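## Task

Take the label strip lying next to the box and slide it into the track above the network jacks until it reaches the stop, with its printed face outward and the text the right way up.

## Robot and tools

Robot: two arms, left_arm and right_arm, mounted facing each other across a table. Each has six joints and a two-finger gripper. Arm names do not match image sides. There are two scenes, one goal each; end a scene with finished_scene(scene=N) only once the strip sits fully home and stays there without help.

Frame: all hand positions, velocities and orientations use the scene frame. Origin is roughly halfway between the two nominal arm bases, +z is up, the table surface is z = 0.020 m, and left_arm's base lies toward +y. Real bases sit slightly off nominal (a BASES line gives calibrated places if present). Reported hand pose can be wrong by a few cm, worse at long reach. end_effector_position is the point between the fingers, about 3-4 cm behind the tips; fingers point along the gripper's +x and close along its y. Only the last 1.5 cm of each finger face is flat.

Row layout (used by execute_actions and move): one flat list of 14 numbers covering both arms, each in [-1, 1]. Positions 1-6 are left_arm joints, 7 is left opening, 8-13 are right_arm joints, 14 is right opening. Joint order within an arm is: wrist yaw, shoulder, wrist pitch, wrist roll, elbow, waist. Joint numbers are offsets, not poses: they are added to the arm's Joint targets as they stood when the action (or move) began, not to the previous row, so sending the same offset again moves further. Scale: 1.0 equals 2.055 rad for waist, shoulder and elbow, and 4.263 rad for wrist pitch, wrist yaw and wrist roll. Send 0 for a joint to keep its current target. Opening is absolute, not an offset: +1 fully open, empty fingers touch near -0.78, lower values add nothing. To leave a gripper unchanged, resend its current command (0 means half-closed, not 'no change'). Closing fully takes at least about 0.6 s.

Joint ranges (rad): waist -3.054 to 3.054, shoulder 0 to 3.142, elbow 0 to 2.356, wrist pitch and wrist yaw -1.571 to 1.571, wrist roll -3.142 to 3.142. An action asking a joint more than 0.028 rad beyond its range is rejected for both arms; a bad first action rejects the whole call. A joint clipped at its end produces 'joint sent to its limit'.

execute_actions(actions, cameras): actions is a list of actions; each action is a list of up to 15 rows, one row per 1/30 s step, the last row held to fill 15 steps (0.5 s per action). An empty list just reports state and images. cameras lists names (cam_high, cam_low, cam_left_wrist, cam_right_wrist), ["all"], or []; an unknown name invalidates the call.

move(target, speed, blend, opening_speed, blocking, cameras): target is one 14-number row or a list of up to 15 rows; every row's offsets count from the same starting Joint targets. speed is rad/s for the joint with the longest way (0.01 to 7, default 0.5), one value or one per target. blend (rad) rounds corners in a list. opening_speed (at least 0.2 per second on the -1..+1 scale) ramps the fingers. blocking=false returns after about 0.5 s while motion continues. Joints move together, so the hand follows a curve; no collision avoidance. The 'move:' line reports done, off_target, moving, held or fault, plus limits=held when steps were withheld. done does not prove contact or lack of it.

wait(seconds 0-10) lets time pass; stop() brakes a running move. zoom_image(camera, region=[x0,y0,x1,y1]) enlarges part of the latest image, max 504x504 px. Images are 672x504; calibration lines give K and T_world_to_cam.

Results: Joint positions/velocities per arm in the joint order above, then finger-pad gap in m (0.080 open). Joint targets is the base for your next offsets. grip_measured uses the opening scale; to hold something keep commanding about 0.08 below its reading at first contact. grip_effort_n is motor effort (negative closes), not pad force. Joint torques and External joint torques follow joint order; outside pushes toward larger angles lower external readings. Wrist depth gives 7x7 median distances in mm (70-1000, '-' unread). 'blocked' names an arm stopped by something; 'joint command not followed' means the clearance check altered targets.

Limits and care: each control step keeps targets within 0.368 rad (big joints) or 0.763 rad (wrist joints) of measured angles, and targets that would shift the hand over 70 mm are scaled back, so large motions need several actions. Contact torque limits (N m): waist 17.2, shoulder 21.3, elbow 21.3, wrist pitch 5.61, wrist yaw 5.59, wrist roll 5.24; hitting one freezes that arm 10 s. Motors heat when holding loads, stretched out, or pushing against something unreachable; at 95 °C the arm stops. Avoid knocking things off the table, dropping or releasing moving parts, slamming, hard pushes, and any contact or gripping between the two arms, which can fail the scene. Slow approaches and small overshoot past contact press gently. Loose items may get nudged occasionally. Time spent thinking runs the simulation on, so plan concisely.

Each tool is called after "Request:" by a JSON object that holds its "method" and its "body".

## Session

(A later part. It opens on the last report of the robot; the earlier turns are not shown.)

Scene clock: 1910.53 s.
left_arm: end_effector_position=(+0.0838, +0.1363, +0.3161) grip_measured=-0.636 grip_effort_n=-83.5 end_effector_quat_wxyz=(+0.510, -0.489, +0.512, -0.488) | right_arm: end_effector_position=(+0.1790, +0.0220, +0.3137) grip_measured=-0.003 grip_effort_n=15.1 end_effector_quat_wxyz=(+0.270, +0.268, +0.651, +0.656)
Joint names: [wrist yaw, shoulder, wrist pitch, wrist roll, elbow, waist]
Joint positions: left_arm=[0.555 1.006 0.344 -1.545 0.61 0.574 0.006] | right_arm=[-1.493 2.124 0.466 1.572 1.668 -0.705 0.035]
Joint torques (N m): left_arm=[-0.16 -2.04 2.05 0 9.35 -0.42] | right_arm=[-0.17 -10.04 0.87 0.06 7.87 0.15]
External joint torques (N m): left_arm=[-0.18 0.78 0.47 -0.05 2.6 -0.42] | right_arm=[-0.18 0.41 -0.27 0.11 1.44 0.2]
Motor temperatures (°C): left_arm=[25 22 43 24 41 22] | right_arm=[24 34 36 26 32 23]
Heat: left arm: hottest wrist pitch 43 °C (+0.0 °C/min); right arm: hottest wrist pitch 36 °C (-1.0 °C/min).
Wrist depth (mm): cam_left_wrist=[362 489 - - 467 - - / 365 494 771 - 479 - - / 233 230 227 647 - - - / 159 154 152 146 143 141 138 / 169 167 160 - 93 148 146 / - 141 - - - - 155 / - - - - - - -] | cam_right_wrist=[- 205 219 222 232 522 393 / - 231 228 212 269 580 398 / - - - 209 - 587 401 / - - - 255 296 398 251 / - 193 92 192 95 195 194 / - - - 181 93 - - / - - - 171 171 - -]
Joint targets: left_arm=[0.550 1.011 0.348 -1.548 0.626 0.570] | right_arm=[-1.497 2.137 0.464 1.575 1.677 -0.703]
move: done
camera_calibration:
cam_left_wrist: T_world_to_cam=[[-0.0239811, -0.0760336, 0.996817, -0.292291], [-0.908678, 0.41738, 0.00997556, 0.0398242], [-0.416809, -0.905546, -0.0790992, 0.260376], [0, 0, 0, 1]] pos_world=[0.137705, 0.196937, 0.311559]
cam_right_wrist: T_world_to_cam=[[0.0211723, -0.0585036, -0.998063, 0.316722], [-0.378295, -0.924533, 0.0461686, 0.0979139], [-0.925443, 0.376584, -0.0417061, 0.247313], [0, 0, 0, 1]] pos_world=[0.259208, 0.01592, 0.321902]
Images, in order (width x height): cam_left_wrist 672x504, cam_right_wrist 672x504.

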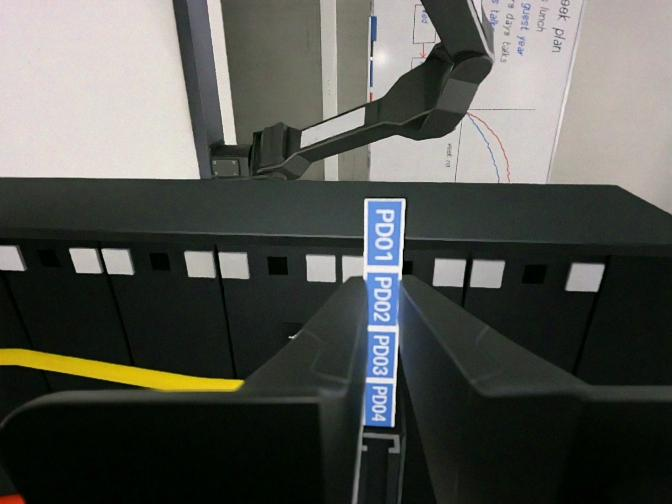

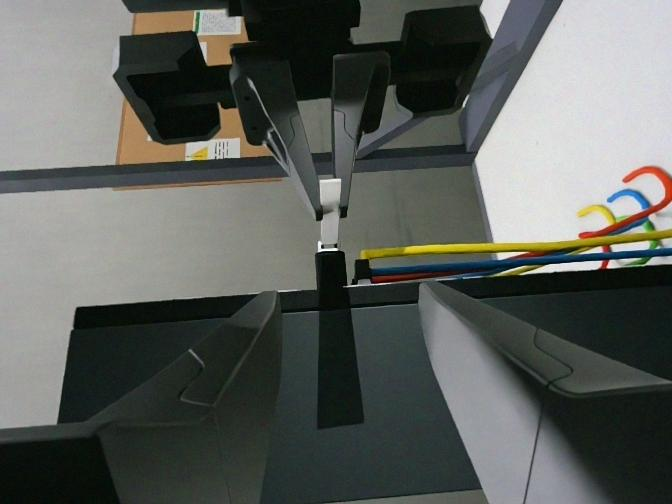

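Request:
{"method": "move", "body": {"target": [-0.00364, -0.01436, -0.00352, -0.00023, -0.0145, -0.00745, -0.67, 0, 0, 0, 0, 0, 0, 0.0], "speed": 0.06, "cameras": ["cam_left_wrist", "cam_right_wrist"]}}

Request:
{"method": "zoom_image", "body": {"camera": "cam_right_wrist", "region": [310, 215, 350, 260]}}

Request:
{"method": "zoom_image", "body": {"camera": "cam_left_wrist", "region": [345, 395, 425, 465]}}

Scene clock: 2033.70 s.
left_arm: end_effector_position=(+0.0798, +0.1372, +0.3172) grip_measured=-0.636 grip_effort_n=-83.5 end_effector_quat_wxyz=(+0.510, -0.489, +0.512, -0.488) | right_arm: end_effector_position=(+0.1790, +0.0220, +0.3137) grip_measured=-0.003 grip_effort_n=15.1 end_effector_quat_wxyz=(+0.270, +0.268, +0.651, +0.656)
Joint names: [wrist yaw, shoulder, wrist pitch, wrist roll, elbow, waist]
Joint positions: left_arm=[0.54 0.991 0.332 -1.546 0.607 0.559 0.006] | right_arm=[-1.493 2.124 0.466 1.572 1.668 -0.705 0.035]
Joint torques (N m): left_arm=[-0.16 -3.84 1.8 0 5.8 -0.28] | right_arm=[-0.16 -9.99 0.85 0.03 7.88 0.2]
External joint torques (N m): left_arm=[-0.17 -1.12 0.21 -0.06 -0.98 -0.29] | right_arm=[-0.16 0.58 -0.31 0.09 1.38 0.1]
Heat: left arm: hottest wrist pitch 44 °C (+0.0 °C/min); right arm: hottest shoulder 35 °C (+0.0 °C/min).
Wrist depth (mm): cam_left_wrist=[366 492 - - 402 - - / 370 503 777 - 484 - - / 339 214 211 209 207 203 - / 158 156 151 145 142 140 138 / 169 167 161 - 93 149 147 / - 138 - - - - 155 / - - - - - - -] | cam_right_wrist=[- - 219 227 237 532 395 / - 234 230 217 591 578 400 / - - - 214 - 589 402 / - - - 294 295 399 251 / - 193 92 192 95 196 194 / - - - 181 93 - - / - - - 170 171 - -]
Joint targets: left_arm=[0.535 0.982 0.333 -1.549 0.596 0.555] | right_arm=[-1.497 2.137 0.464 1.575 1.677 -0.703]
move: done
camera_calibration:
cam_left_wrist: T_world_to_cam=[[-0.0238983, -0.0758528, 0.996833, -0.293474], [-0.908677, 0.417381, 0.00997529, 0.0358442], [-0.416816, -0.90556, -0.0789004, 0.259462], [0, 0, 0, 1]] pos_world=[0.133705, 0.197737, 0.312659]
cam_right_wrist: T_world_to_cam=[[0.0211723, -0.0585036, -0.998063, 0.316722], [-0.378295, -0.924533, 0.0461686, 0.0979139], [-0.925443, 0.376584, -0.0417061, 0.247313], [0, 0, 0, 1]] pos_world=[0.259208, 0.01592, 0.321902]
Images, in order (width x height): cam_left_wrist 672x504, cam_right_wrist 672x504.

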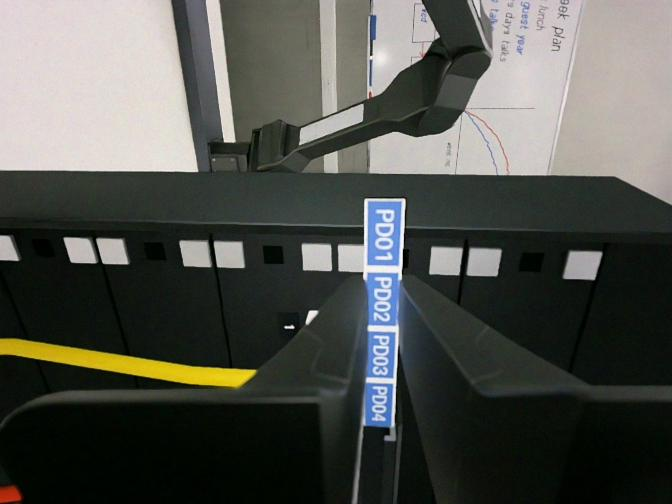

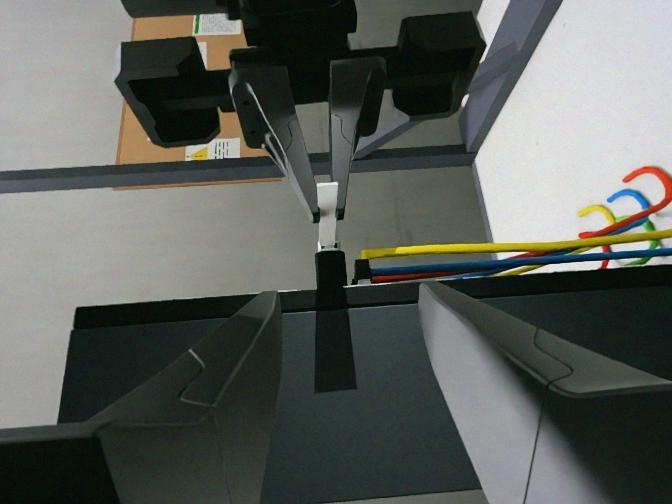

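Scaled by 11.200.

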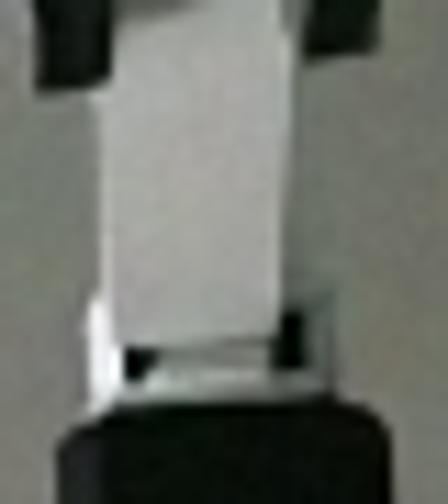

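Scaled by 6.300.

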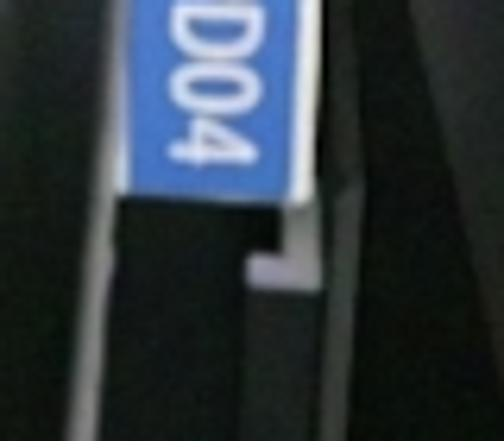

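Request:
{"method": "move", "body": {"target": [-0.00216, -0.00238, 0.00012, 0, -0.00243, -0.00438, -0.67, 0, 0, 0, 0, 0, 0, 0.0], "speed": 0.04, "cameras": ["cam_left_wrist", "cam_right_wrist"]}}

Request:
{"method": "zoom_image", "body": {"camera": "cam_right_wrist", "region": [310, 215, 350, 260]}}

Request:
{"method": "zoom_image", "body": {"camera": "cam_left_wrist", "region": [345, 395, 425, 465]}}

Scene clock: 2084.20 s.
left_arm: end_effector_position=(+0.0777, +0.1373, +0.3164) grip_measured=-0.636 grip_effort_n=-83.5 end_effector_quat_wxyz=(+0.510, -0.489, +0.512, -0.489) | right_arm: end_effector_position=(+0.1790, +0.0220, +0.3137) grip_measured=-0.003 grip_effort_n=15.1 end_effector_quat_wxyz=(+0.270, +0.268, +0.651, +0.656)
Joint names: [wrist yaw, shoulder, wrist pitch, wrist roll, elbow, waist]
Joint positions: left_arm=[0.531 0.986 0.332 -1.546 0.602 0.55 0.006] | right_arm=[-1.493 2.124 0.466 1.572 1.668 -0.705 0.035]
Joint torques (N m): left_arm=[-0.17 -3.78 1.84 0 5.89 -0.31] | right_arm=[-0.16 -10.08 0.85 0.03 7.8 0.16]
External joint torques (N m): left_arm=[-0.18 -1.08 0.24 -0.05 -0.88 -0.29] | right_arm=[-0.17 0.46 -0.31 0.09 1.3 0.22]
Motor temperatures (°C): left_arm=[25 24 48 24 40 22] | right_arm=[24 36 35 26 33 23]
Heat: left arm: hottest wrist pitch 48 °C (+4.1 °C/min); right arm: hottest shoulder 36 °C (+1.0 °C/min).
Wrist depth (mm): cam_left_wrist=[364 492 - - 468 - - / 368 499 770 - 489 - - / 338 206 204 201 198 196 - / 158 153 149 147 142 140 137 / 170 167 161 - 93 150 148 / - - - - - - 155 / - - - - - - -] | cam_right_wrist=[- - 222 225 233 525 395 / - 234 235 219 274 580 398 / - - - 216 - 584 403 / - - - 256 294 396 251 / - 193 92 192 95 196 194 / - - - 181 93 - - / - - - 170 171 - -]
Joint targets: left_arm=[0.526 0.977 0.334 -1.549 0.591 0.546] | right_arm=[-1.497 2.137 0.464 1.575 1.677 -0.703]
move: done
camera_calibration:
cam_left_wrist: T_world_to_cam=[[-0.0243364, -0.0760923, 0.996804, -0.292705], [-0.90871, 0.417317, 0.00967078, 0.0340131], [-0.416719, -0.90557, -0.0793017, 0.258736], [0, 0, 0, 1]] pos_world=[0.131605, 0.197837, 0.311959]
cam_right_wrist: T_world_to_cam=[[0.0211723, -0.0585036, -0.998063, 0.316722], [-0.378295, -0.924533, 0.0461686, 0.0979139], [-0.925443, 0.376584, -0.0417061, 0.247313], [0, 0, 0, 1]] pos_world=[0.259208, 0.01592, 0.321902]
Images, in order (width x height): cam_left_wrist 672x504, cam_right_wrist 672x504.

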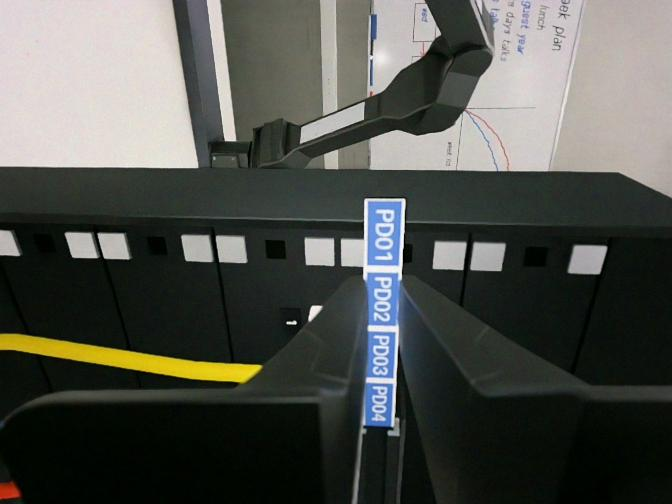

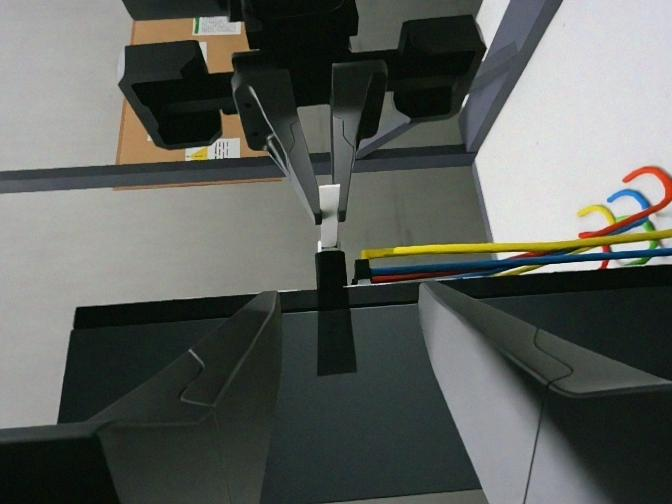

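Scaled by 11.200.

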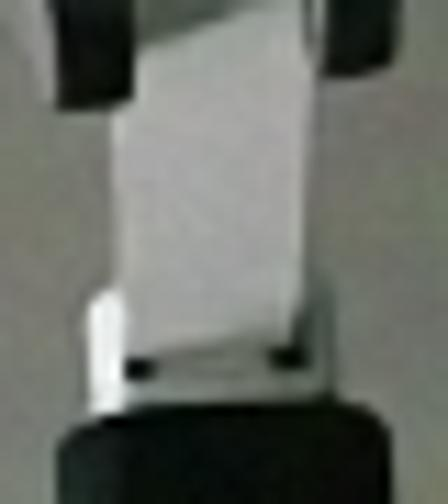

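Scaled by 6.300.

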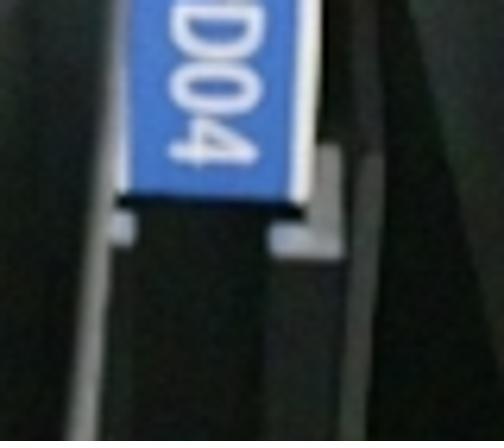

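Request:
{"method": "zoom_image", "body": {"camera": "cam_right_wrist", "region": [314, 234, 344, 256]}}

Request:
{"method": "zoom_image", "body": {"camera": "cam_left_wrist", "region": [355, 415, 405, 445]}}

Scaled by 16.800.

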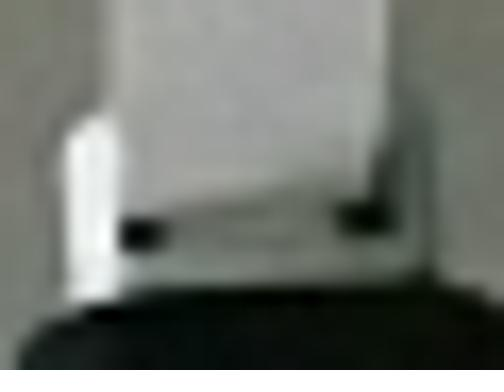

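Scaled by 10.080.

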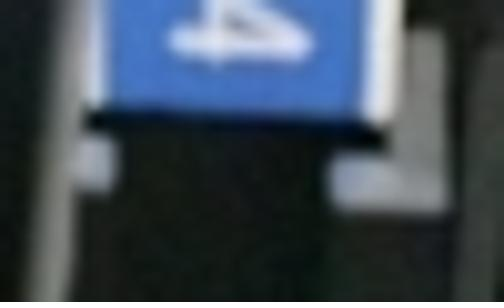

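Request:
{"method": "move", "body": {"target": [-0.00096, -0.00045, 0.00019, 0, -0.0008, -0.002, -0.67, 0, 0, 0, 0, 0, 0, 0.0], "speed": 0.03, "cameras": ["cam_left_wrist", "cam_right_wrist"]}}

Request:
{"method": "zoom_image", "body": {"camera": "cam_right_wrist", "region": [314, 234, 344, 256]}}

Request:
{"method": "zoom_image", "body": {"camera": "cam_left_wrist", "region": [355, 410, 405, 440]}}

Scene clock: 2140.90 s.
left_arm: end_effector_position=(+0.0769, +0.1371, +0.3161) grip_measured=-0.636 grip_effort_n=-83.5 end_effector_quat_wxyz=(+0.510, -0.489, +0.512, -0.488) | right_arm: end_effector_position=(+0.1790, +0.0220, +0.3137) grip_measured=-0.003 grip_effort_n=15.1 end_effector_quat_wxyz=(+0.270, +0.268, +0.651, +0.656)
Joint names: [wrist yaw, shoulder, wrist pitch, wrist roll, elbow, waist]
Joint positions: left_arm=[0.527 0.985 0.332 -1.546 0.601 0.546 0.006] | right_arm=[-1.493 2.124 0.466 1.572 1.668 -0.705 0.035]
Joint torques (N m): left_arm=[-0.17 -3.8 1.91 0.01 5.93 -0.4] | right_arm=[-0.14 -9.98 0.87 0.04 7.87 0.21]
External joint torques (N m): left_arm=[-0.18 -1.09 0.3 -0.04 -0.87 -0.4] | right_arm=[-0.15 0.58 -0.29 0.1 1.38 0.32]
Heat: left arm: hottest wrist pitch 48 °C (+0.0 °C/min); right arm: hottest shoulder 36 °C (+0.0 °C/min).
Wrist depth (mm): cam_left_wrist=[361 486 - - 467 - - / 365 493 756 - 484 - - / 234 204 200 199 195 193 - / 157 153 149 145 144 140 137 / 169 166 160 - 93 149 147 / - - - - - - 155 / - - - 131 - - -] | cam_right_wrist=[- 280 221 228 235 539 393 / - 234 235 219 276 575 400 / - - - 216 - 592 400 / - - - 257 296 398 251 / - 192 92 192 95 195 193 / - - - 181 93 - - / - - - 171 171 - -]
Joint targets: left_arm=[0.522 0.976 0.334 -1.549 0.590 0.541] | right_arm=[-1.497 2.137 0.464 1.575 1.677 -0.703]
move: done
camera_calibration:
cam_left_wrist: T_world_to_cam=[[-0.0243204, -0.0765367, 0.99677, -0.292245], [-0.908716, 0.417299, 0.00987019, 0.0333158], [-0.416706, -0.905541, -0.079699, 0.258306], [0, 0, 0, 1]] pos_world=[0.130805, 0.197636, 0.311559]
cam_right_wrist: T_world_to_cam=[[0.0211723, -0.0585036, -0.998063, 0.316722], [-0.378295, -0.924533, 0.0461686, 0.0979139], [-0.925443, 0.376584, -0.0417061, 0.247313], [0, 0, 0, 1]] pos_world=[0.259208, 0.01592, 0.321902]
Images, in order (width x height): cam_left_wrist 672x504, cam_right_wrist 672x504.

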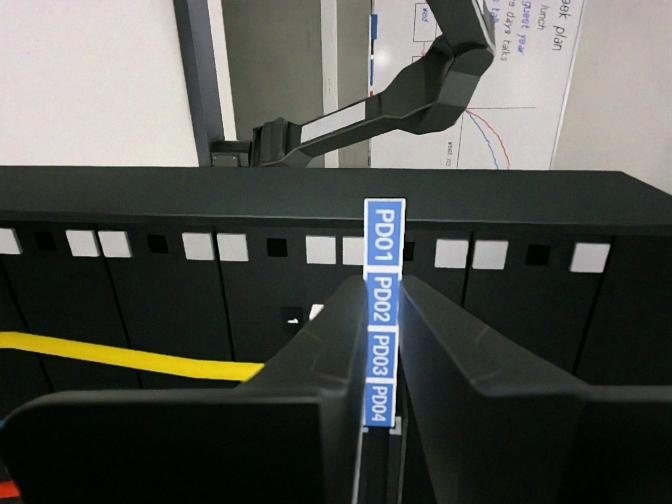

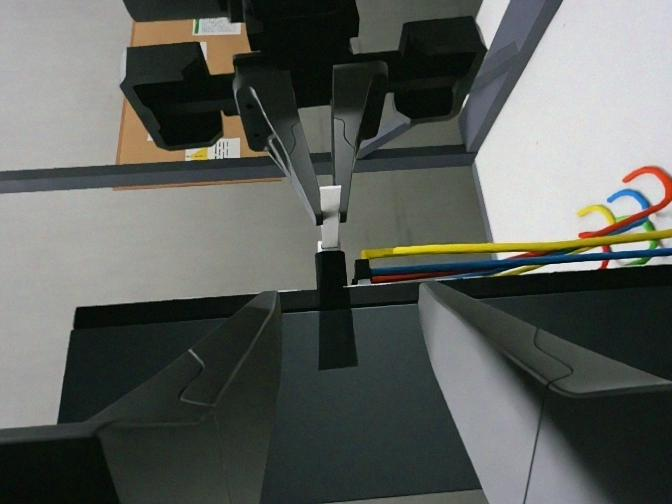

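Scaled by 16.800.

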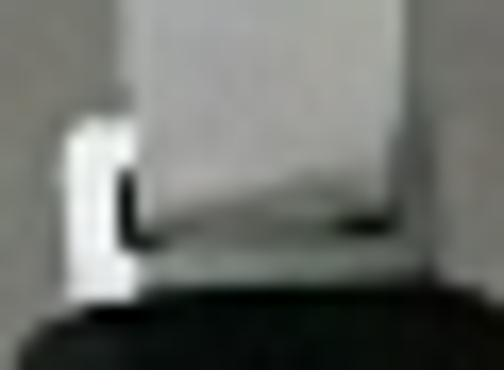

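Scaled by 10.080.

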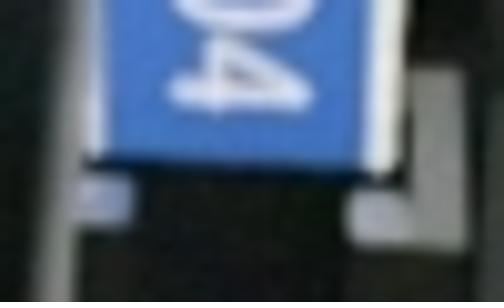

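Request:
{"method": "move", "body": {"target": [-0.0031, -0.0038, -0.00096, -0.0002, -0.00161, -0.00642, -0.67, 0, 0, 0, 0, 0, 0, 0.0], "speed": 0.03, "cameras": ["cam_left_wrist", "cam_right_wrist"]}}

Request:
{"method": "zoom_image", "body": {"camera": "cam_right_wrist", "region": [314, 220, 344, 256]}}

Request:
{"method": "zoom_image", "body": {"camera": "cam_left_wrist", "region": [355, 400, 405, 440]}}

Scene clock: 2166.37 s.
left_arm: end_effector_position=(+0.0740, +0.1372, +0.3162) grip_measured=-0.636 grip_effort_n=-83.5 end_effector_quat_wxyz=(+0.510, -0.489, +0.511, -0.489) | right_arm: end_effector_position=(+0.1790, +0.0220, +0.3137) grip_measured=-0.003 grip_effort_n=15.1 end_effector_quat_wxyz=(+0.270, +0.268, +0.651, +0.656)
Joint names: [wrist yaw, shoulder, wrist pitch, wrist roll, elbow, waist]
Joint positions: left_arm=[0.514 0.978 0.329 -1.547 0.598 0.533 0.006] | right_arm=[-1.493 2.124 0.466 1.572 1.668 -0.705 0.035]
Joint torques (N m): left_arm=[-0.18 -3.75 1.82 -0.01 5.93 -0.32] | right_arm=[-0.18 -10.03 0.85 0.04 7.87 0.17]
External joint torques (N m): left_arm=[-0.19 -1.11 0.23 -0.06 -0.82 -0.35] | right_arm=[-0.19 0.67 -0.34 0.1 1.27 0.22]
Heat: left arm: hottest wrist pitch 49 °C (+1.0 °C/min); right arm: hottest shoulder 36 °C (+0.0 °C/min).
Wrist depth (mm): cam_left_wrist=[365 491 - - 464 - - / 366 499 775 609 489 - - / 221 192 189 187 185 182 180 / 157 154 149 145 140 138 136 / 167 166 160 - 93 149 147 / - 181 - - 87 - 155 / - - - 132 - - -] | cam_right_wrist=[- 274 226 231 247 534 393 / - 236 234 222 278 578 400 / - - - 220 - 584 403 / - - - 254 294 399 251 / - 193 92 192 95 196 194 / - - - 181 93 - - / - - - 171 171 - -]
Joint targets: left_arm=[0.508 0.968 0.330 -1.550 0.587 0.528] | right_arm=[-1.497 2.137 0.464 1.575 1.677 -0.703]
move: done
camera_calibration:
cam_left_wrist: T_world_to_cam=[[-0.0249099, -0.0754968, 0.996835, -0.292657], [-0.908878, 0.416969, 0.00886782, 0.0310346], [-0.416318, -0.90578, -0.079004, 0.256985], [0, 0, 0, 1]] pos_world=[0.127904, 0.197737, 0.311758]
cam_right_wrist: T_world_to_cam=[[0.0211723, -0.0585036, -0.998063, 0.316722], [-0.378295, -0.924533, 0.0461686, 0.0979139], [-0.925443, 0.376584, -0.0417061, 0.247313], [0, 0, 0, 1]] pos_world=[0.259208, 0.01592, 0.321902]
Images, in order (width x height): cam_left_wrist 672x504, cam_right_wrist 672x504.

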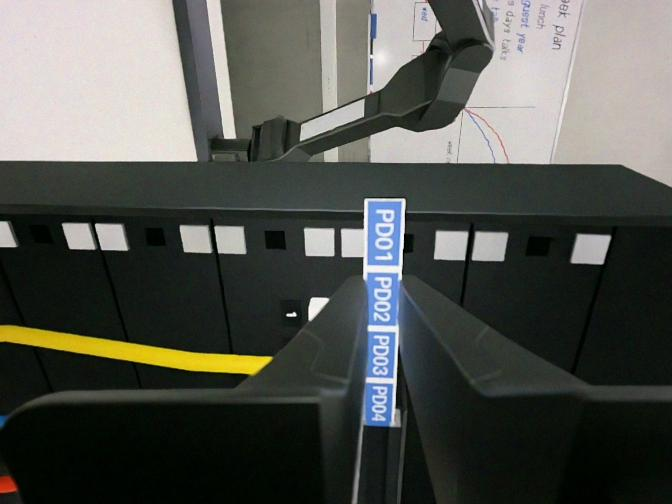

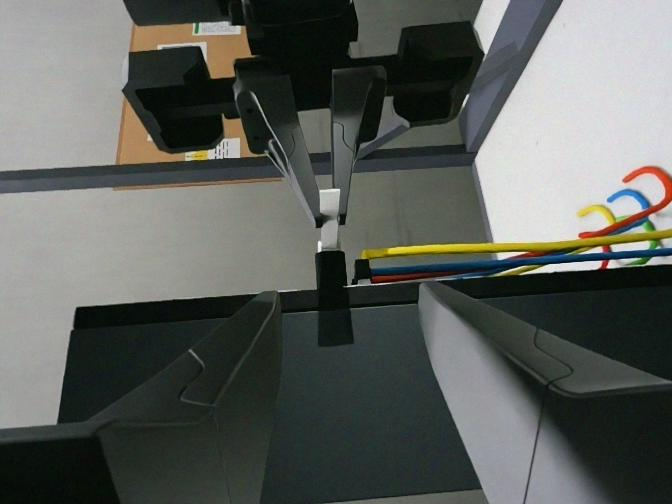

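Scaled by 14.000.

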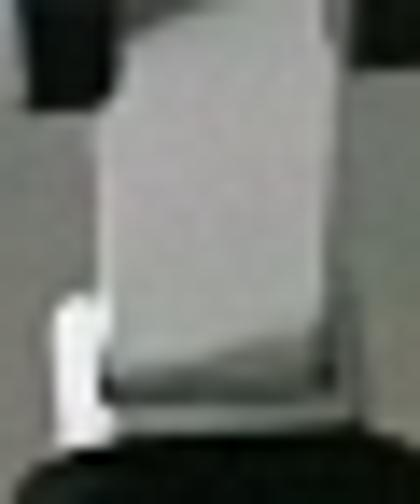

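Scaled by 10.080.

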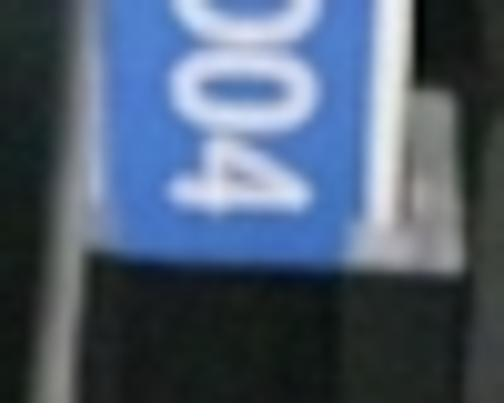

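Request:
{"method": "move", "body": {"target": [-0.00643, -0.00715, -0.00184, -0.00038, -0.00295, -0.01331, -0.67, 0, 0, 0, 0, 0, 0, 0.0], "speed": 0.035, "cameras": ["cam_high", "cam_left_wrist", "cam_right_wrist"]}}

Request:
{"method": "zoom_image", "body": {"camera": "cam_right_wrist", "region": [305, 190, 355, 260]}}

Request:
{"method": "zoom_image", "body": {"camera": "cam_left_wrist", "region": [350, 370, 420, 440]}}

Scene clock: 2186.03 s.
left_arm: end_effector_position=(+0.0680, +0.1373, +0.3163) grip_measured=-0.636 grip_effort_n=-83.5 end_effector_quat_wxyz=(+0.510, -0.489, +0.512, -0.489) | right_arm: end_effector_position=(+0.1790, +0.0220, +0.3137) grip_measured=-0.003 grip_effort_n=15.1 end_effector_quat_wxyz=(+0.270, +0.268, +0.651, +0.656)
Joint names: [wrist yaw, shoulder, wrist pitch, wrist roll, elbow, waist]
Joint positions: left_arm=[0.486 0.963 0.321 -1.549 0.591 0.505 0.006] | right_arm=[-1.493 2.124 0.466 1.572 1.668 -0.705 0.035]
Joint torques (N m): left_arm=[-0.16 -3.67 1.83 -0.01 5.96 -0.21] | right_arm=[-0.16 -9.98 0.87 0.05 7.84 0.22]
External joint torques (N m): left_arm=[-0.18 -1.1 0.23 -0.06 -0.8 -0.2] | right_arm=[-0.16 0.68 -0.31 0.1 1.31 0.18]
Heat: left arm: hottest wrist pitch 47 °C (-1.0 °C/min); right arm: hottest shoulder 36 °C (+0.0 °C/min).
Wrist depth (mm): cam_left_wrist=[363 492 - - 463 - - / 366 497 758 595 493 - - / 194 168 167 184 162 159 157 / 157 154 150 145 142 138 136 / 168 166 160 - 93 150 148 / - 181 - - 87 - 155 / - - - - - - -] | cam_right_wrist=[- - 231 233 248 531 395 / - 237 230 227 279 576 398 / - - 774 225 - 590 404 / - - - 253 296 399 252 / - 193 92 191 95 196 193 / - - - 181 93 - - / - - - 170 172 - -]
Joint targets: left_arm=[0.481 0.953 0.322 -1.551 0.580 0.501] | right_arm=[-1.497 2.137 0.464 1.575 1.677 -0.703]
move: done
camera_calibration:
cam_left_wrist: T_world_to_cam=[[-0.0249348, -0.0754833, 0.996835, -0.292798], [-0.908708, 0.417338, 0.00887167, 0.0254446], [-0.416687, -0.905611, -0.0789985, 0.254588], [0, 0, 0, 1]] pos_world=[0.121904, 0.197837, 0.311758]
cam_right_wrist: T_world_to_cam=[[0.0211723, -0.0585036, -0.998063, 0.316722], [-0.378295, -0.924533, 0.0461686, 0.0979139], [-0.925443, 0.376584, -0.0417061, 0.247313], [0, 0, 0, 1]] pos_world=[0.259208, 0.01592, 0.321902]
Images, in order (width x height): cam_high 672x504, cam_left_wrist 672x504, cam_right_wrist 672x504.

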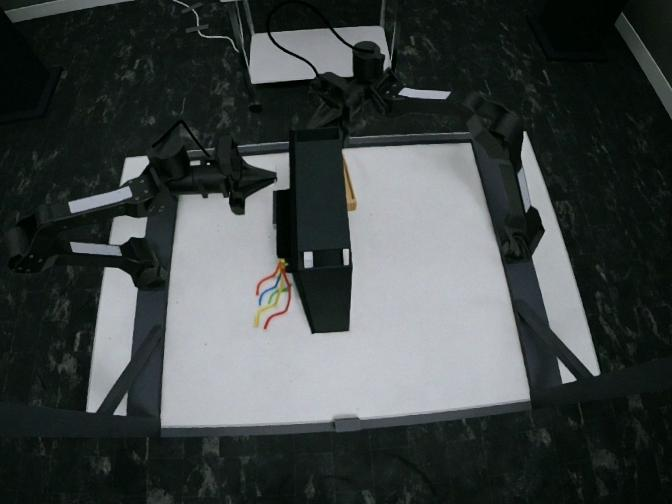

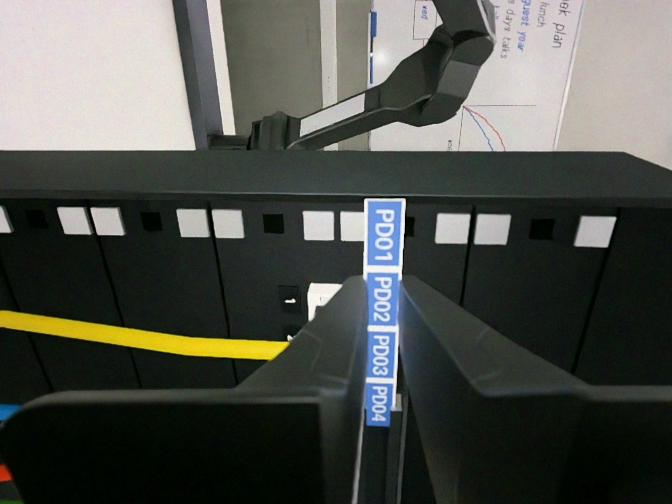

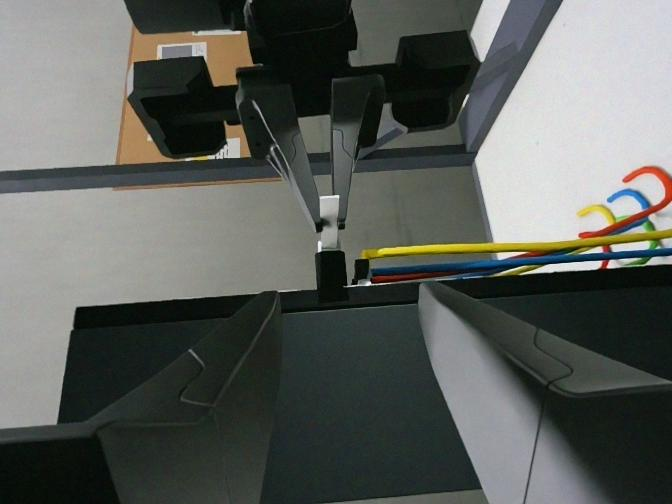

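Scaled by 7.200.

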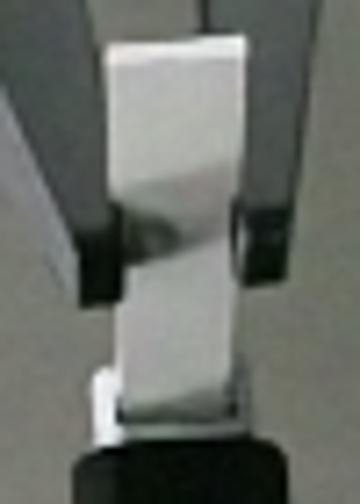

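Scaled by 7.200.

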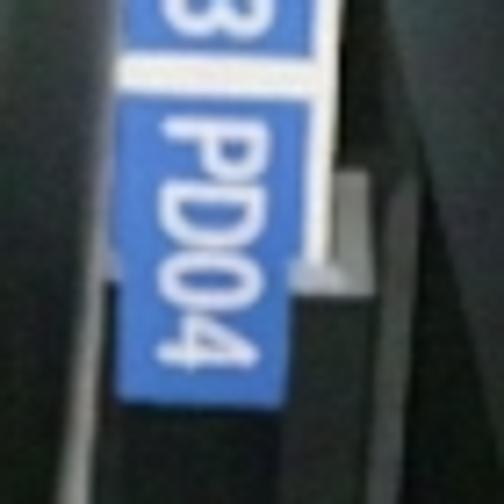

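Request:
{"method": "zoom_image", "body": {"camera": "cam_right_wrist", "region": [314, 234, 344, 256]}}

Request:
{"method": "zoom_image", "body": {"camera": "cam_left_wrist", "region": [360, 395, 410, 430]}}

Request:
{"method": "zoom_image", "body": {"camera": "cam_high", "region": [250, 160, 310, 230]}}

Scaled by 16.800.

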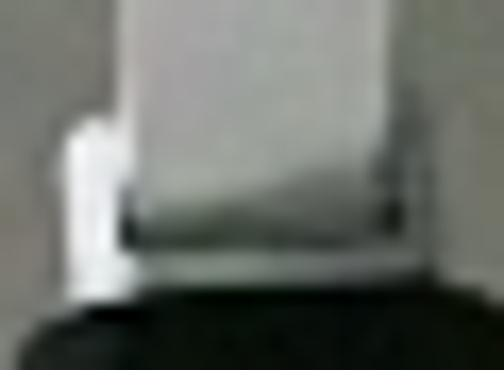

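Scaled by 10.080.

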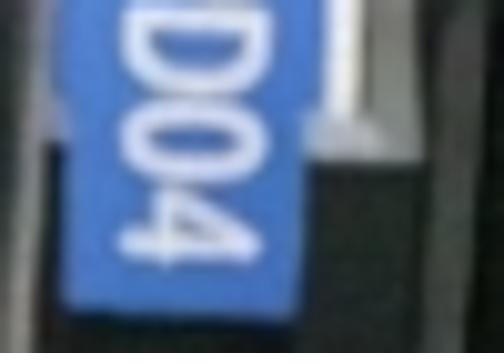

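Scaled by 7.200.

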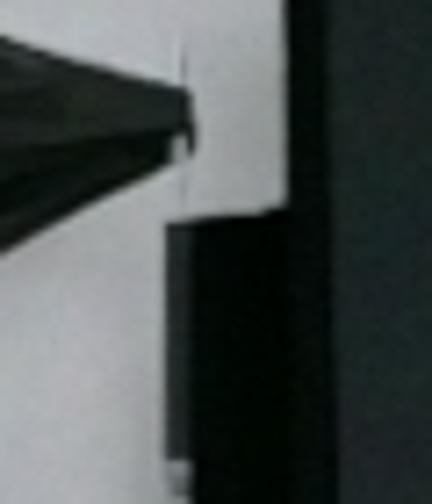

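Request:
{"method": "move", "body": {"target": [-0.00881, -0.0092, -0.00243, -0.0005, -0.00369, -0.01831, -0.67, 0, 0, 0, 0, 0, 0, 0.0], "speed": 0.04, "cameras": ["cam_left_wrist", "cam_right_wrist"]}}

Request:
{"method": "zoom_image", "body": {"camera": "cam_right_wrist", "region": [305, 190, 355, 260]}}

Request:
{"method": "zoom_image", "body": {"camera": "cam_left_wrist", "region": [350, 340, 420, 440]}}

Request:
{"method": "zoom_image", "body": {"camera": "cam_left_wrist", "region": [345, 185, 425, 305]}}

Scene clock: 2219.23 s.
left_arm: end_effector_position=(+0.0601, +0.1374, +0.3165) grip_measured=-0.636 grip_effort_n=-83.5 end_effector_quat_wxyz=(+0.510, -0.489, +0.511, -0.489) | right_arm: end_effector_position=(+0.1790, +0.0220, +0.3137) grip_measured=-0.003 grip_effort_n=15.1 end_effector_quat_wxyz=(+0.270, +0.268, +0.651, +0.656)
Joint names: [wrist yaw, shoulder, wrist pitch, wrist roll, elbow, waist]
Joint positions: left_arm=[0.449 0.944 0.311 -1.551 0.584 0.467 0.006] | right_arm=[-1.493 2.124 0.466 1.572 1.668 -0.705 0.035]
Joint torques (N m): left_arm=[-0.16 -3.53 1.83 0.01 5.94 -0.31] | right_arm=[-0.16 -10.06 0.86 0.04 7.91 0.19]
External joint torques (N m): left_arm=[-0.17 -1.08 0.24 -0.04 -0.8 -0.29] | right_arm=[-0.17 0.62 -0.32 0.09 1.35 0.16]
Heat: left arm: hottest wrist pitch 44 °C (-5.1 °C/min); right arm: hottest shoulder 36 °C (+0.0 °C/min).
Wrist depth (mm): cam_left_wrist=[364 492 - - 462 - - / 366 468 653 548 477 - - / 158 145 141 138 136 132 129 / 158 154 150 143 143 139 136 / 172 165 159 - 93 150 148 / - 181 - - 87 - 155 / - - - - - - -] | cam_right_wrist=[- - 239 238 - 529 394 / - 248 237 247 272 567 400 / - - 775 242 - 584 401 / - - - 253 297 399 250 / - 193 92 192 95 195 194 / - - - 181 93 - - / - - - 171 171 - -]
Joint targets: left_arm=[0.443 0.934 0.312 -1.554 0.573 0.463] | right_arm=[-1.497 2.137 0.464 1.575 1.677 -0.703]
move: done
camera_calibration:
cam_left_wrist: T_world_to_cam=[[-0.0250358, -0.0750024, 0.996869, -0.293274], [-0.908738, 0.417279, 0.00857281, 0.0182886], [-0.416616, -0.905678, -0.0786045, 0.251376], [0, 0, 0, 1]] pos_world=[0.114004, 0.198038, 0.311958]
cam_right_wrist: T_world_to_cam=[[0.0211723, -0.0585036, -0.998063, 0.316722], [-0.378295, -0.924533, 0.0461686, 0.0979139], [-0.925443, 0.376584, -0.0417061, 0.247313], [0, 0, 0, 1]] pos_world=[0.259208, 0.01592, 0.321902]
Images, in order (width x height): cam_left_wrist 672x504, cam_right_wrist 672x504.

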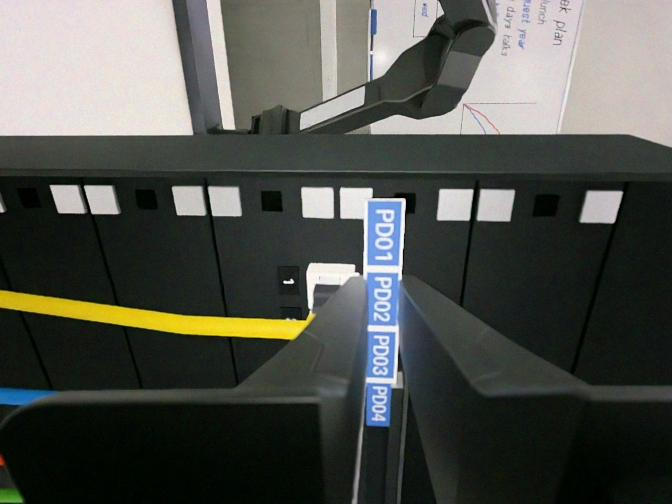

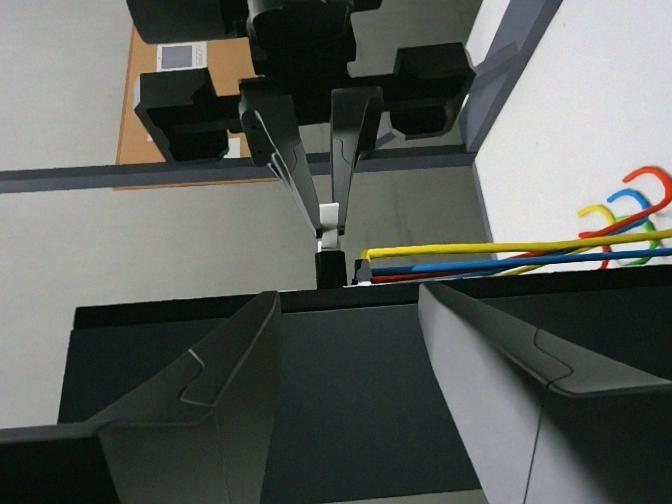

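Scaled by 7.200.

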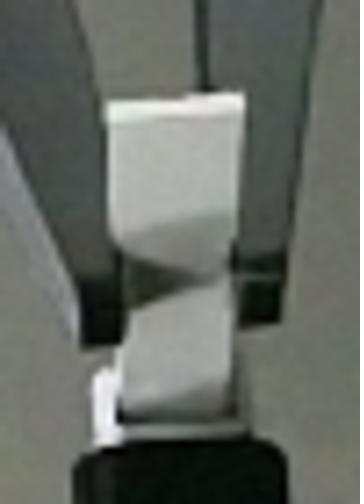

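Scaled by 5.040.

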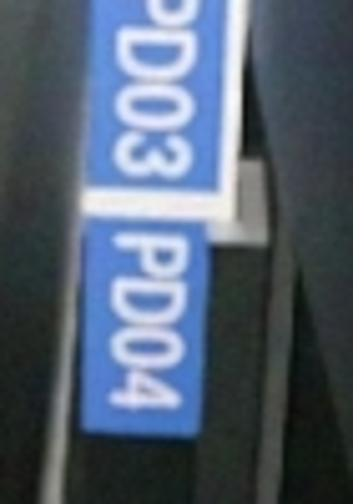

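Scaled by 4.200.

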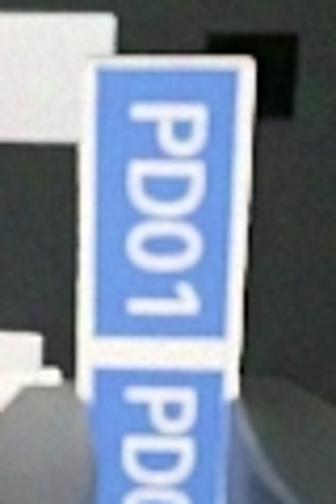

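Request:
{"method": "move", "body": {"target": [-0.0116, -0.01031, -0.0027, -0.00064, -0.00417, -0.02408, -0.67, 0, 0, 0, 0, 0, 0, 0.0], "speed": 0.05, "cameras": ["cam_left_wrist", "cam_right_wrist"]}}

Request:
{"method": "zoom_image", "body": {"camera": "cam_right_wrist", "region": [305, 195, 355, 265]}}

Request:
{"method": "zoom_image", "body": {"camera": "cam_left_wrist", "region": [340, 300, 430, 440]}}

Scene clock: 2242.80 s.
left_arm: end_effector_position=(+0.0503, +0.1376, +0.3164) grip_measured=-0.636 grip_effort_n=-83.5 end_effector_quat_wxyz=(+0.510, -0.489, +0.511, -0.489) | right_arm: end_effector_position=(+0.1790, +0.0220, +0.3137) grip_measured=-0.003 grip_effort_n=15.1 end_effector_quat_wxyz=(+0.270, +0.268, +0.651, +0.656)
Joint names: [wrist yaw, shoulder, wrist pitch, wrist roll, elbow, waist]
Joint positions: left_arm=[0.399 0.922 0.3 -1.554 0.575 0.418 0.006] | right_arm=[-1.493 2.124 0.466 1.572 1.668 -0.705 0.035]
Joint torques (N m): left_arm=[-0.2 -3.39 1.85 0 5.94 -0.4] | right_arm=[-0.15 -10 0.87 0.04 7.88 0.18]
External joint torques (N m): left_arm=[-0.21 -1.07 0.24 -0.05 -0.83 -0.38] | right_arm=[-0.16 0.75 -0.32 0.09 1.27 0.15]
Heat: left arm: hottest wrist pitch 47 °C (+0.0 °C/min); right arm: hottest shoulder 37 °C (+1.0 °C/min).
Wrist depth (mm): cam_left_wrist=[363 494 - - 456 - - / 351 470 597 525 454 - - / 146 141 137 134 132 127 126 / 157 153 150 139 143 140 136 / 173 168 162 - 93 150 148 / - 177 - - 87 - 155 / - - - - - - -] | cam_right_wrist=[- 299 276 228 - 537 395 / - 260 250 257 273 569 400 / - - 778 255 - 586 402 / - - - 253 295 397 251 / - 193 92 193 95 196 194 / - - - 181 93 - - / - - - 171 171 - -]
Joint targets: left_arm=[0.394 0.913 0.301 -1.556 0.564 0.414] | right_arm=[-1.497 2.137 0.464 1.575 1.677 -0.703]
move: done
camera_calibration:
cam_left_wrist: T_world_to_cam=[[-0.0249892, -0.0749092, 0.996877, -0.293438], [-0.908793, 0.41716, 0.0085658, 0.00937373], [-0.416499, -0.905741, -0.0785015, 0.247343], [0, 0, 0, 1]] pos_world=[0.104204, 0.198138, 0.311858]
cam_right_wrist: T_world_to_cam=[[0.0211723, -0.0585036, -0.998063, 0.316722], [-0.378295, -0.924533, 0.0461686, 0.0979139], [-0.925443, 0.376584, -0.0417061, 0.247313], [0, 0, 0, 1]] pos_world=[0.259208, 0.01592, 0.321902]
Images, in order (width x height): cam_left_wrist 672x504, cam_right_wrist 672x504.

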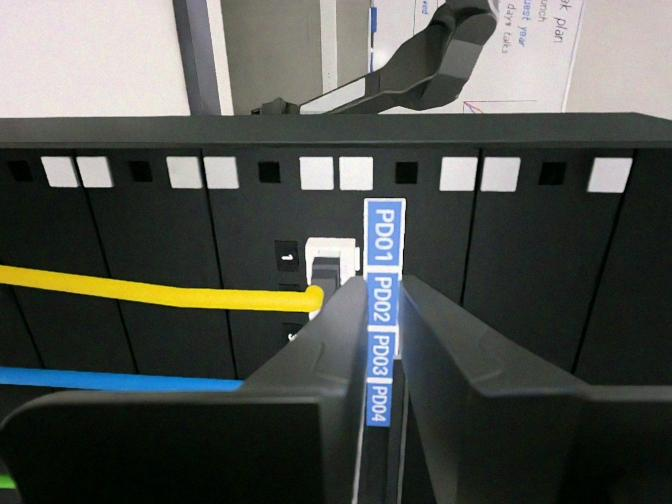

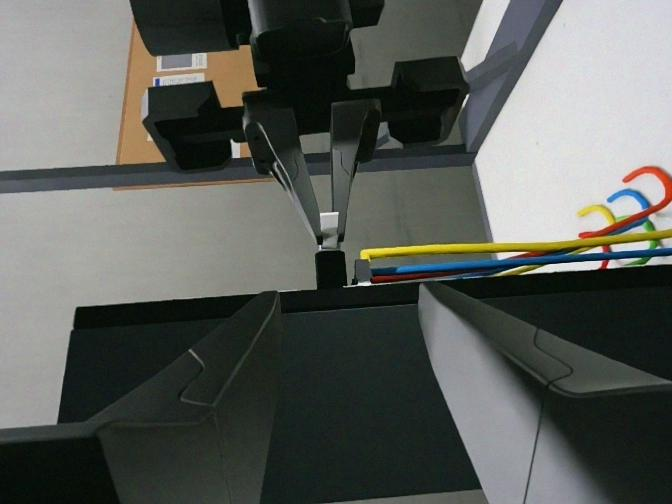

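Scaled by 7.200.

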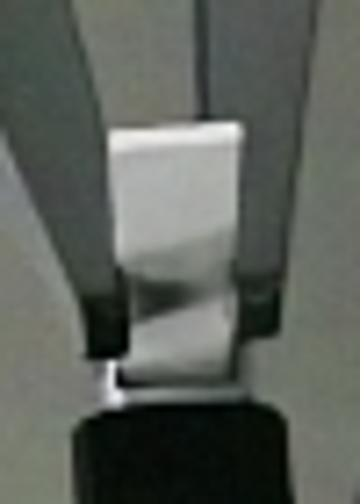

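Scaled by 3.600.

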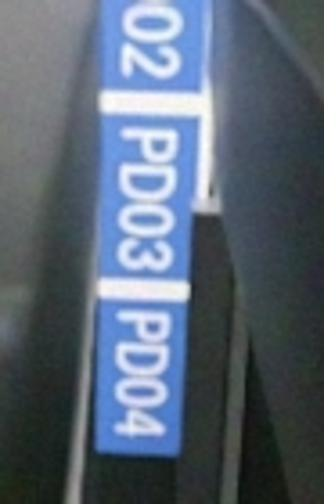

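Request:
{"method": "move", "body": {"target": [-0.00475, -0.00397, -0.00103, -0.00025, -0.00164, -0.00987, -0.67, 0, 0, 0, 0, 0, 0, 0.0], "speed": 0.04, "cameras": ["cam_left_wrist", "cam_right_wrist", "cam_high"]}}

Request:
{"method": "zoom_image", "body": {"camera": "cam_right_wrist", "region": [305, 200, 355, 265]}}

Request:
{"method": "zoom_image", "body": {"camera": "cam_left_wrist", "region": [340, 270, 430, 440]}}

Request:
{"method": "zoom_image", "body": {"camera": "cam_high", "region": [245, 155, 305, 235]}}

Scene clock: 2262.03 s.
left_arm: end_effector_position=(+0.0464, +0.1377, +0.3162) grip_measured=-0.636 grip_effort_n=-83.5 end_effector_quat_wxyz=(+0.510, -0.489, +0.511, -0.489) | right_arm: end_effector_position=(+0.1790, +0.0220, +0.3137) grip_measured=-0.003 grip_effort_n=15.1 end_effector_quat_wxyz=(+0.270, +0.268, +0.651, +0.656)
Joint names: [wrist yaw, shoulder, wrist pitch, wrist roll, elbow, waist]
Joint positions: left_arm=[0.379 0.914 0.295 -1.555 0.572 0.398 0.006] | right_arm=[-1.493 2.124 0.466 1.572 1.668 -0.705 0.035]
Joint torques (N m): left_arm=[-0.19 -3.3 1.86 0 5.97 -0.29] | right_arm=[-0.16 -10.07 0.86 0.03 7.85 0.18]
External joint torques (N m): left_arm=[-0.19 -1.04 0.26 -0.05 -0.78 -0.31] | right_arm=[-0.17 0.52 -0.3 0.08 1.33 0.16]
Heat: left arm: hottest wrist pitch 44 °C (-1.0 °C/min); right arm: hottest shoulder 37 °C (+1.0 °C/min).
Wrist depth (mm): cam_left_wrist=[366 491 - - 454 - - / 352 216 206 198 433 182 175 / 144 141 138 134 132 128 127 / 155 152 148 125 143 139 136 / 170 169 162 - 93 150 148 / - 138 - - - - 156 / - - - - - - -] | cam_right_wrist=[- - 283 219 - 534 394 / - - 251 259 273 575 398 / - - 774 249 - 583 403 / - - - 253 294 401 250 / - 193 92 192 95 196 194 / - - - 182 93 - - / - - - 171 172 - -]
Joint targets: left_arm=[0.374 0.905 0.296 -1.558 0.561 0.394] | right_arm=[-1.497 2.137 0.464 1.575 1.677 -0.703]
move: done
camera_calibration:
cam_left_wrist: T_world_to_cam=[[-0.0247091, -0.0752557, 0.996858, -0.293282], [-0.908803, 0.41713, 0.0089639, 0.00567253], [-0.416494, -0.905726, -0.0786995, 0.245852], [0, 0, 0, 1]] pos_world=[0.100304, 0.198237, 0.311658]
cam_right_wrist: T_world_to_cam=[[0.0211723, -0.0585036, -0.998063, 0.316722], [-0.378295, -0.924533, 0.0461686, 0.0979139], [-0.925443, 0.376584, -0.0417061, 0.247313], [0, 0, 0, 1]] pos_world=[0.259208, 0.01592, 0.321902]
Images, in order (width x height): cam_high 672x504, cam_left_wrist 672x504, cam_right_wrist 672x504.

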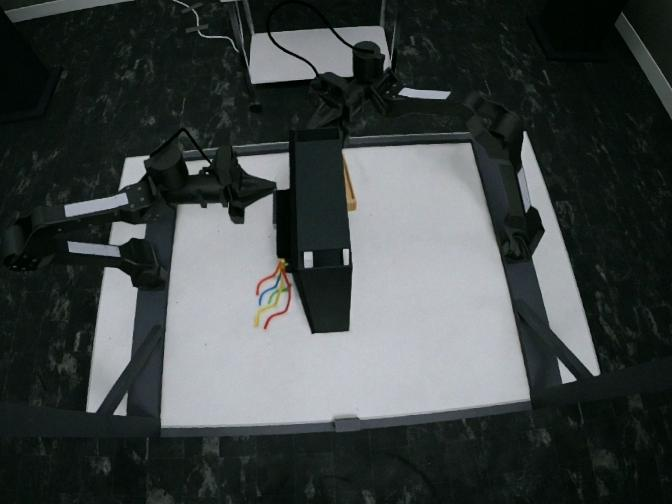

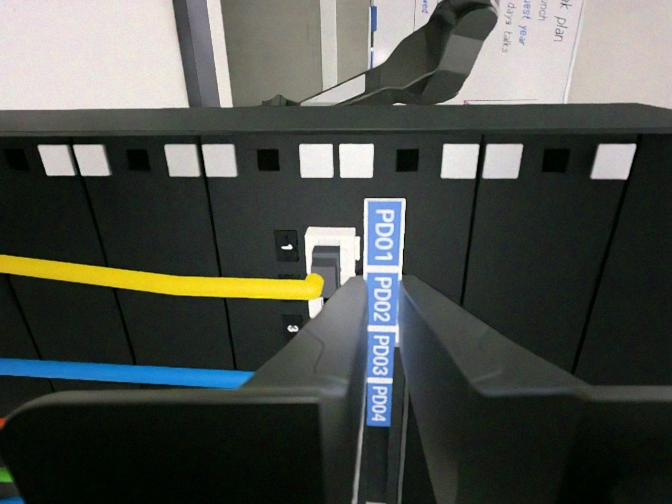

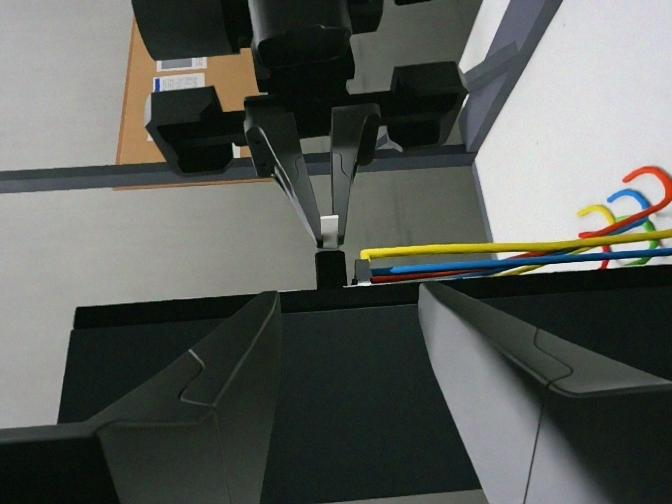

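Scaled by 7.754.

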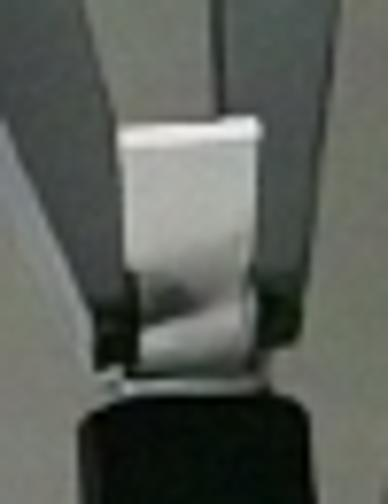

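Scaled by 2.965.

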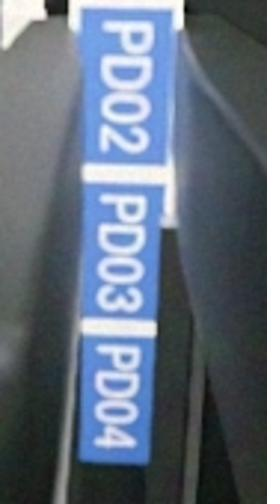

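Scaled by 6.300.

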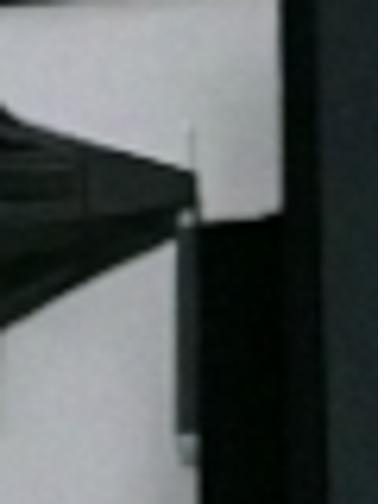

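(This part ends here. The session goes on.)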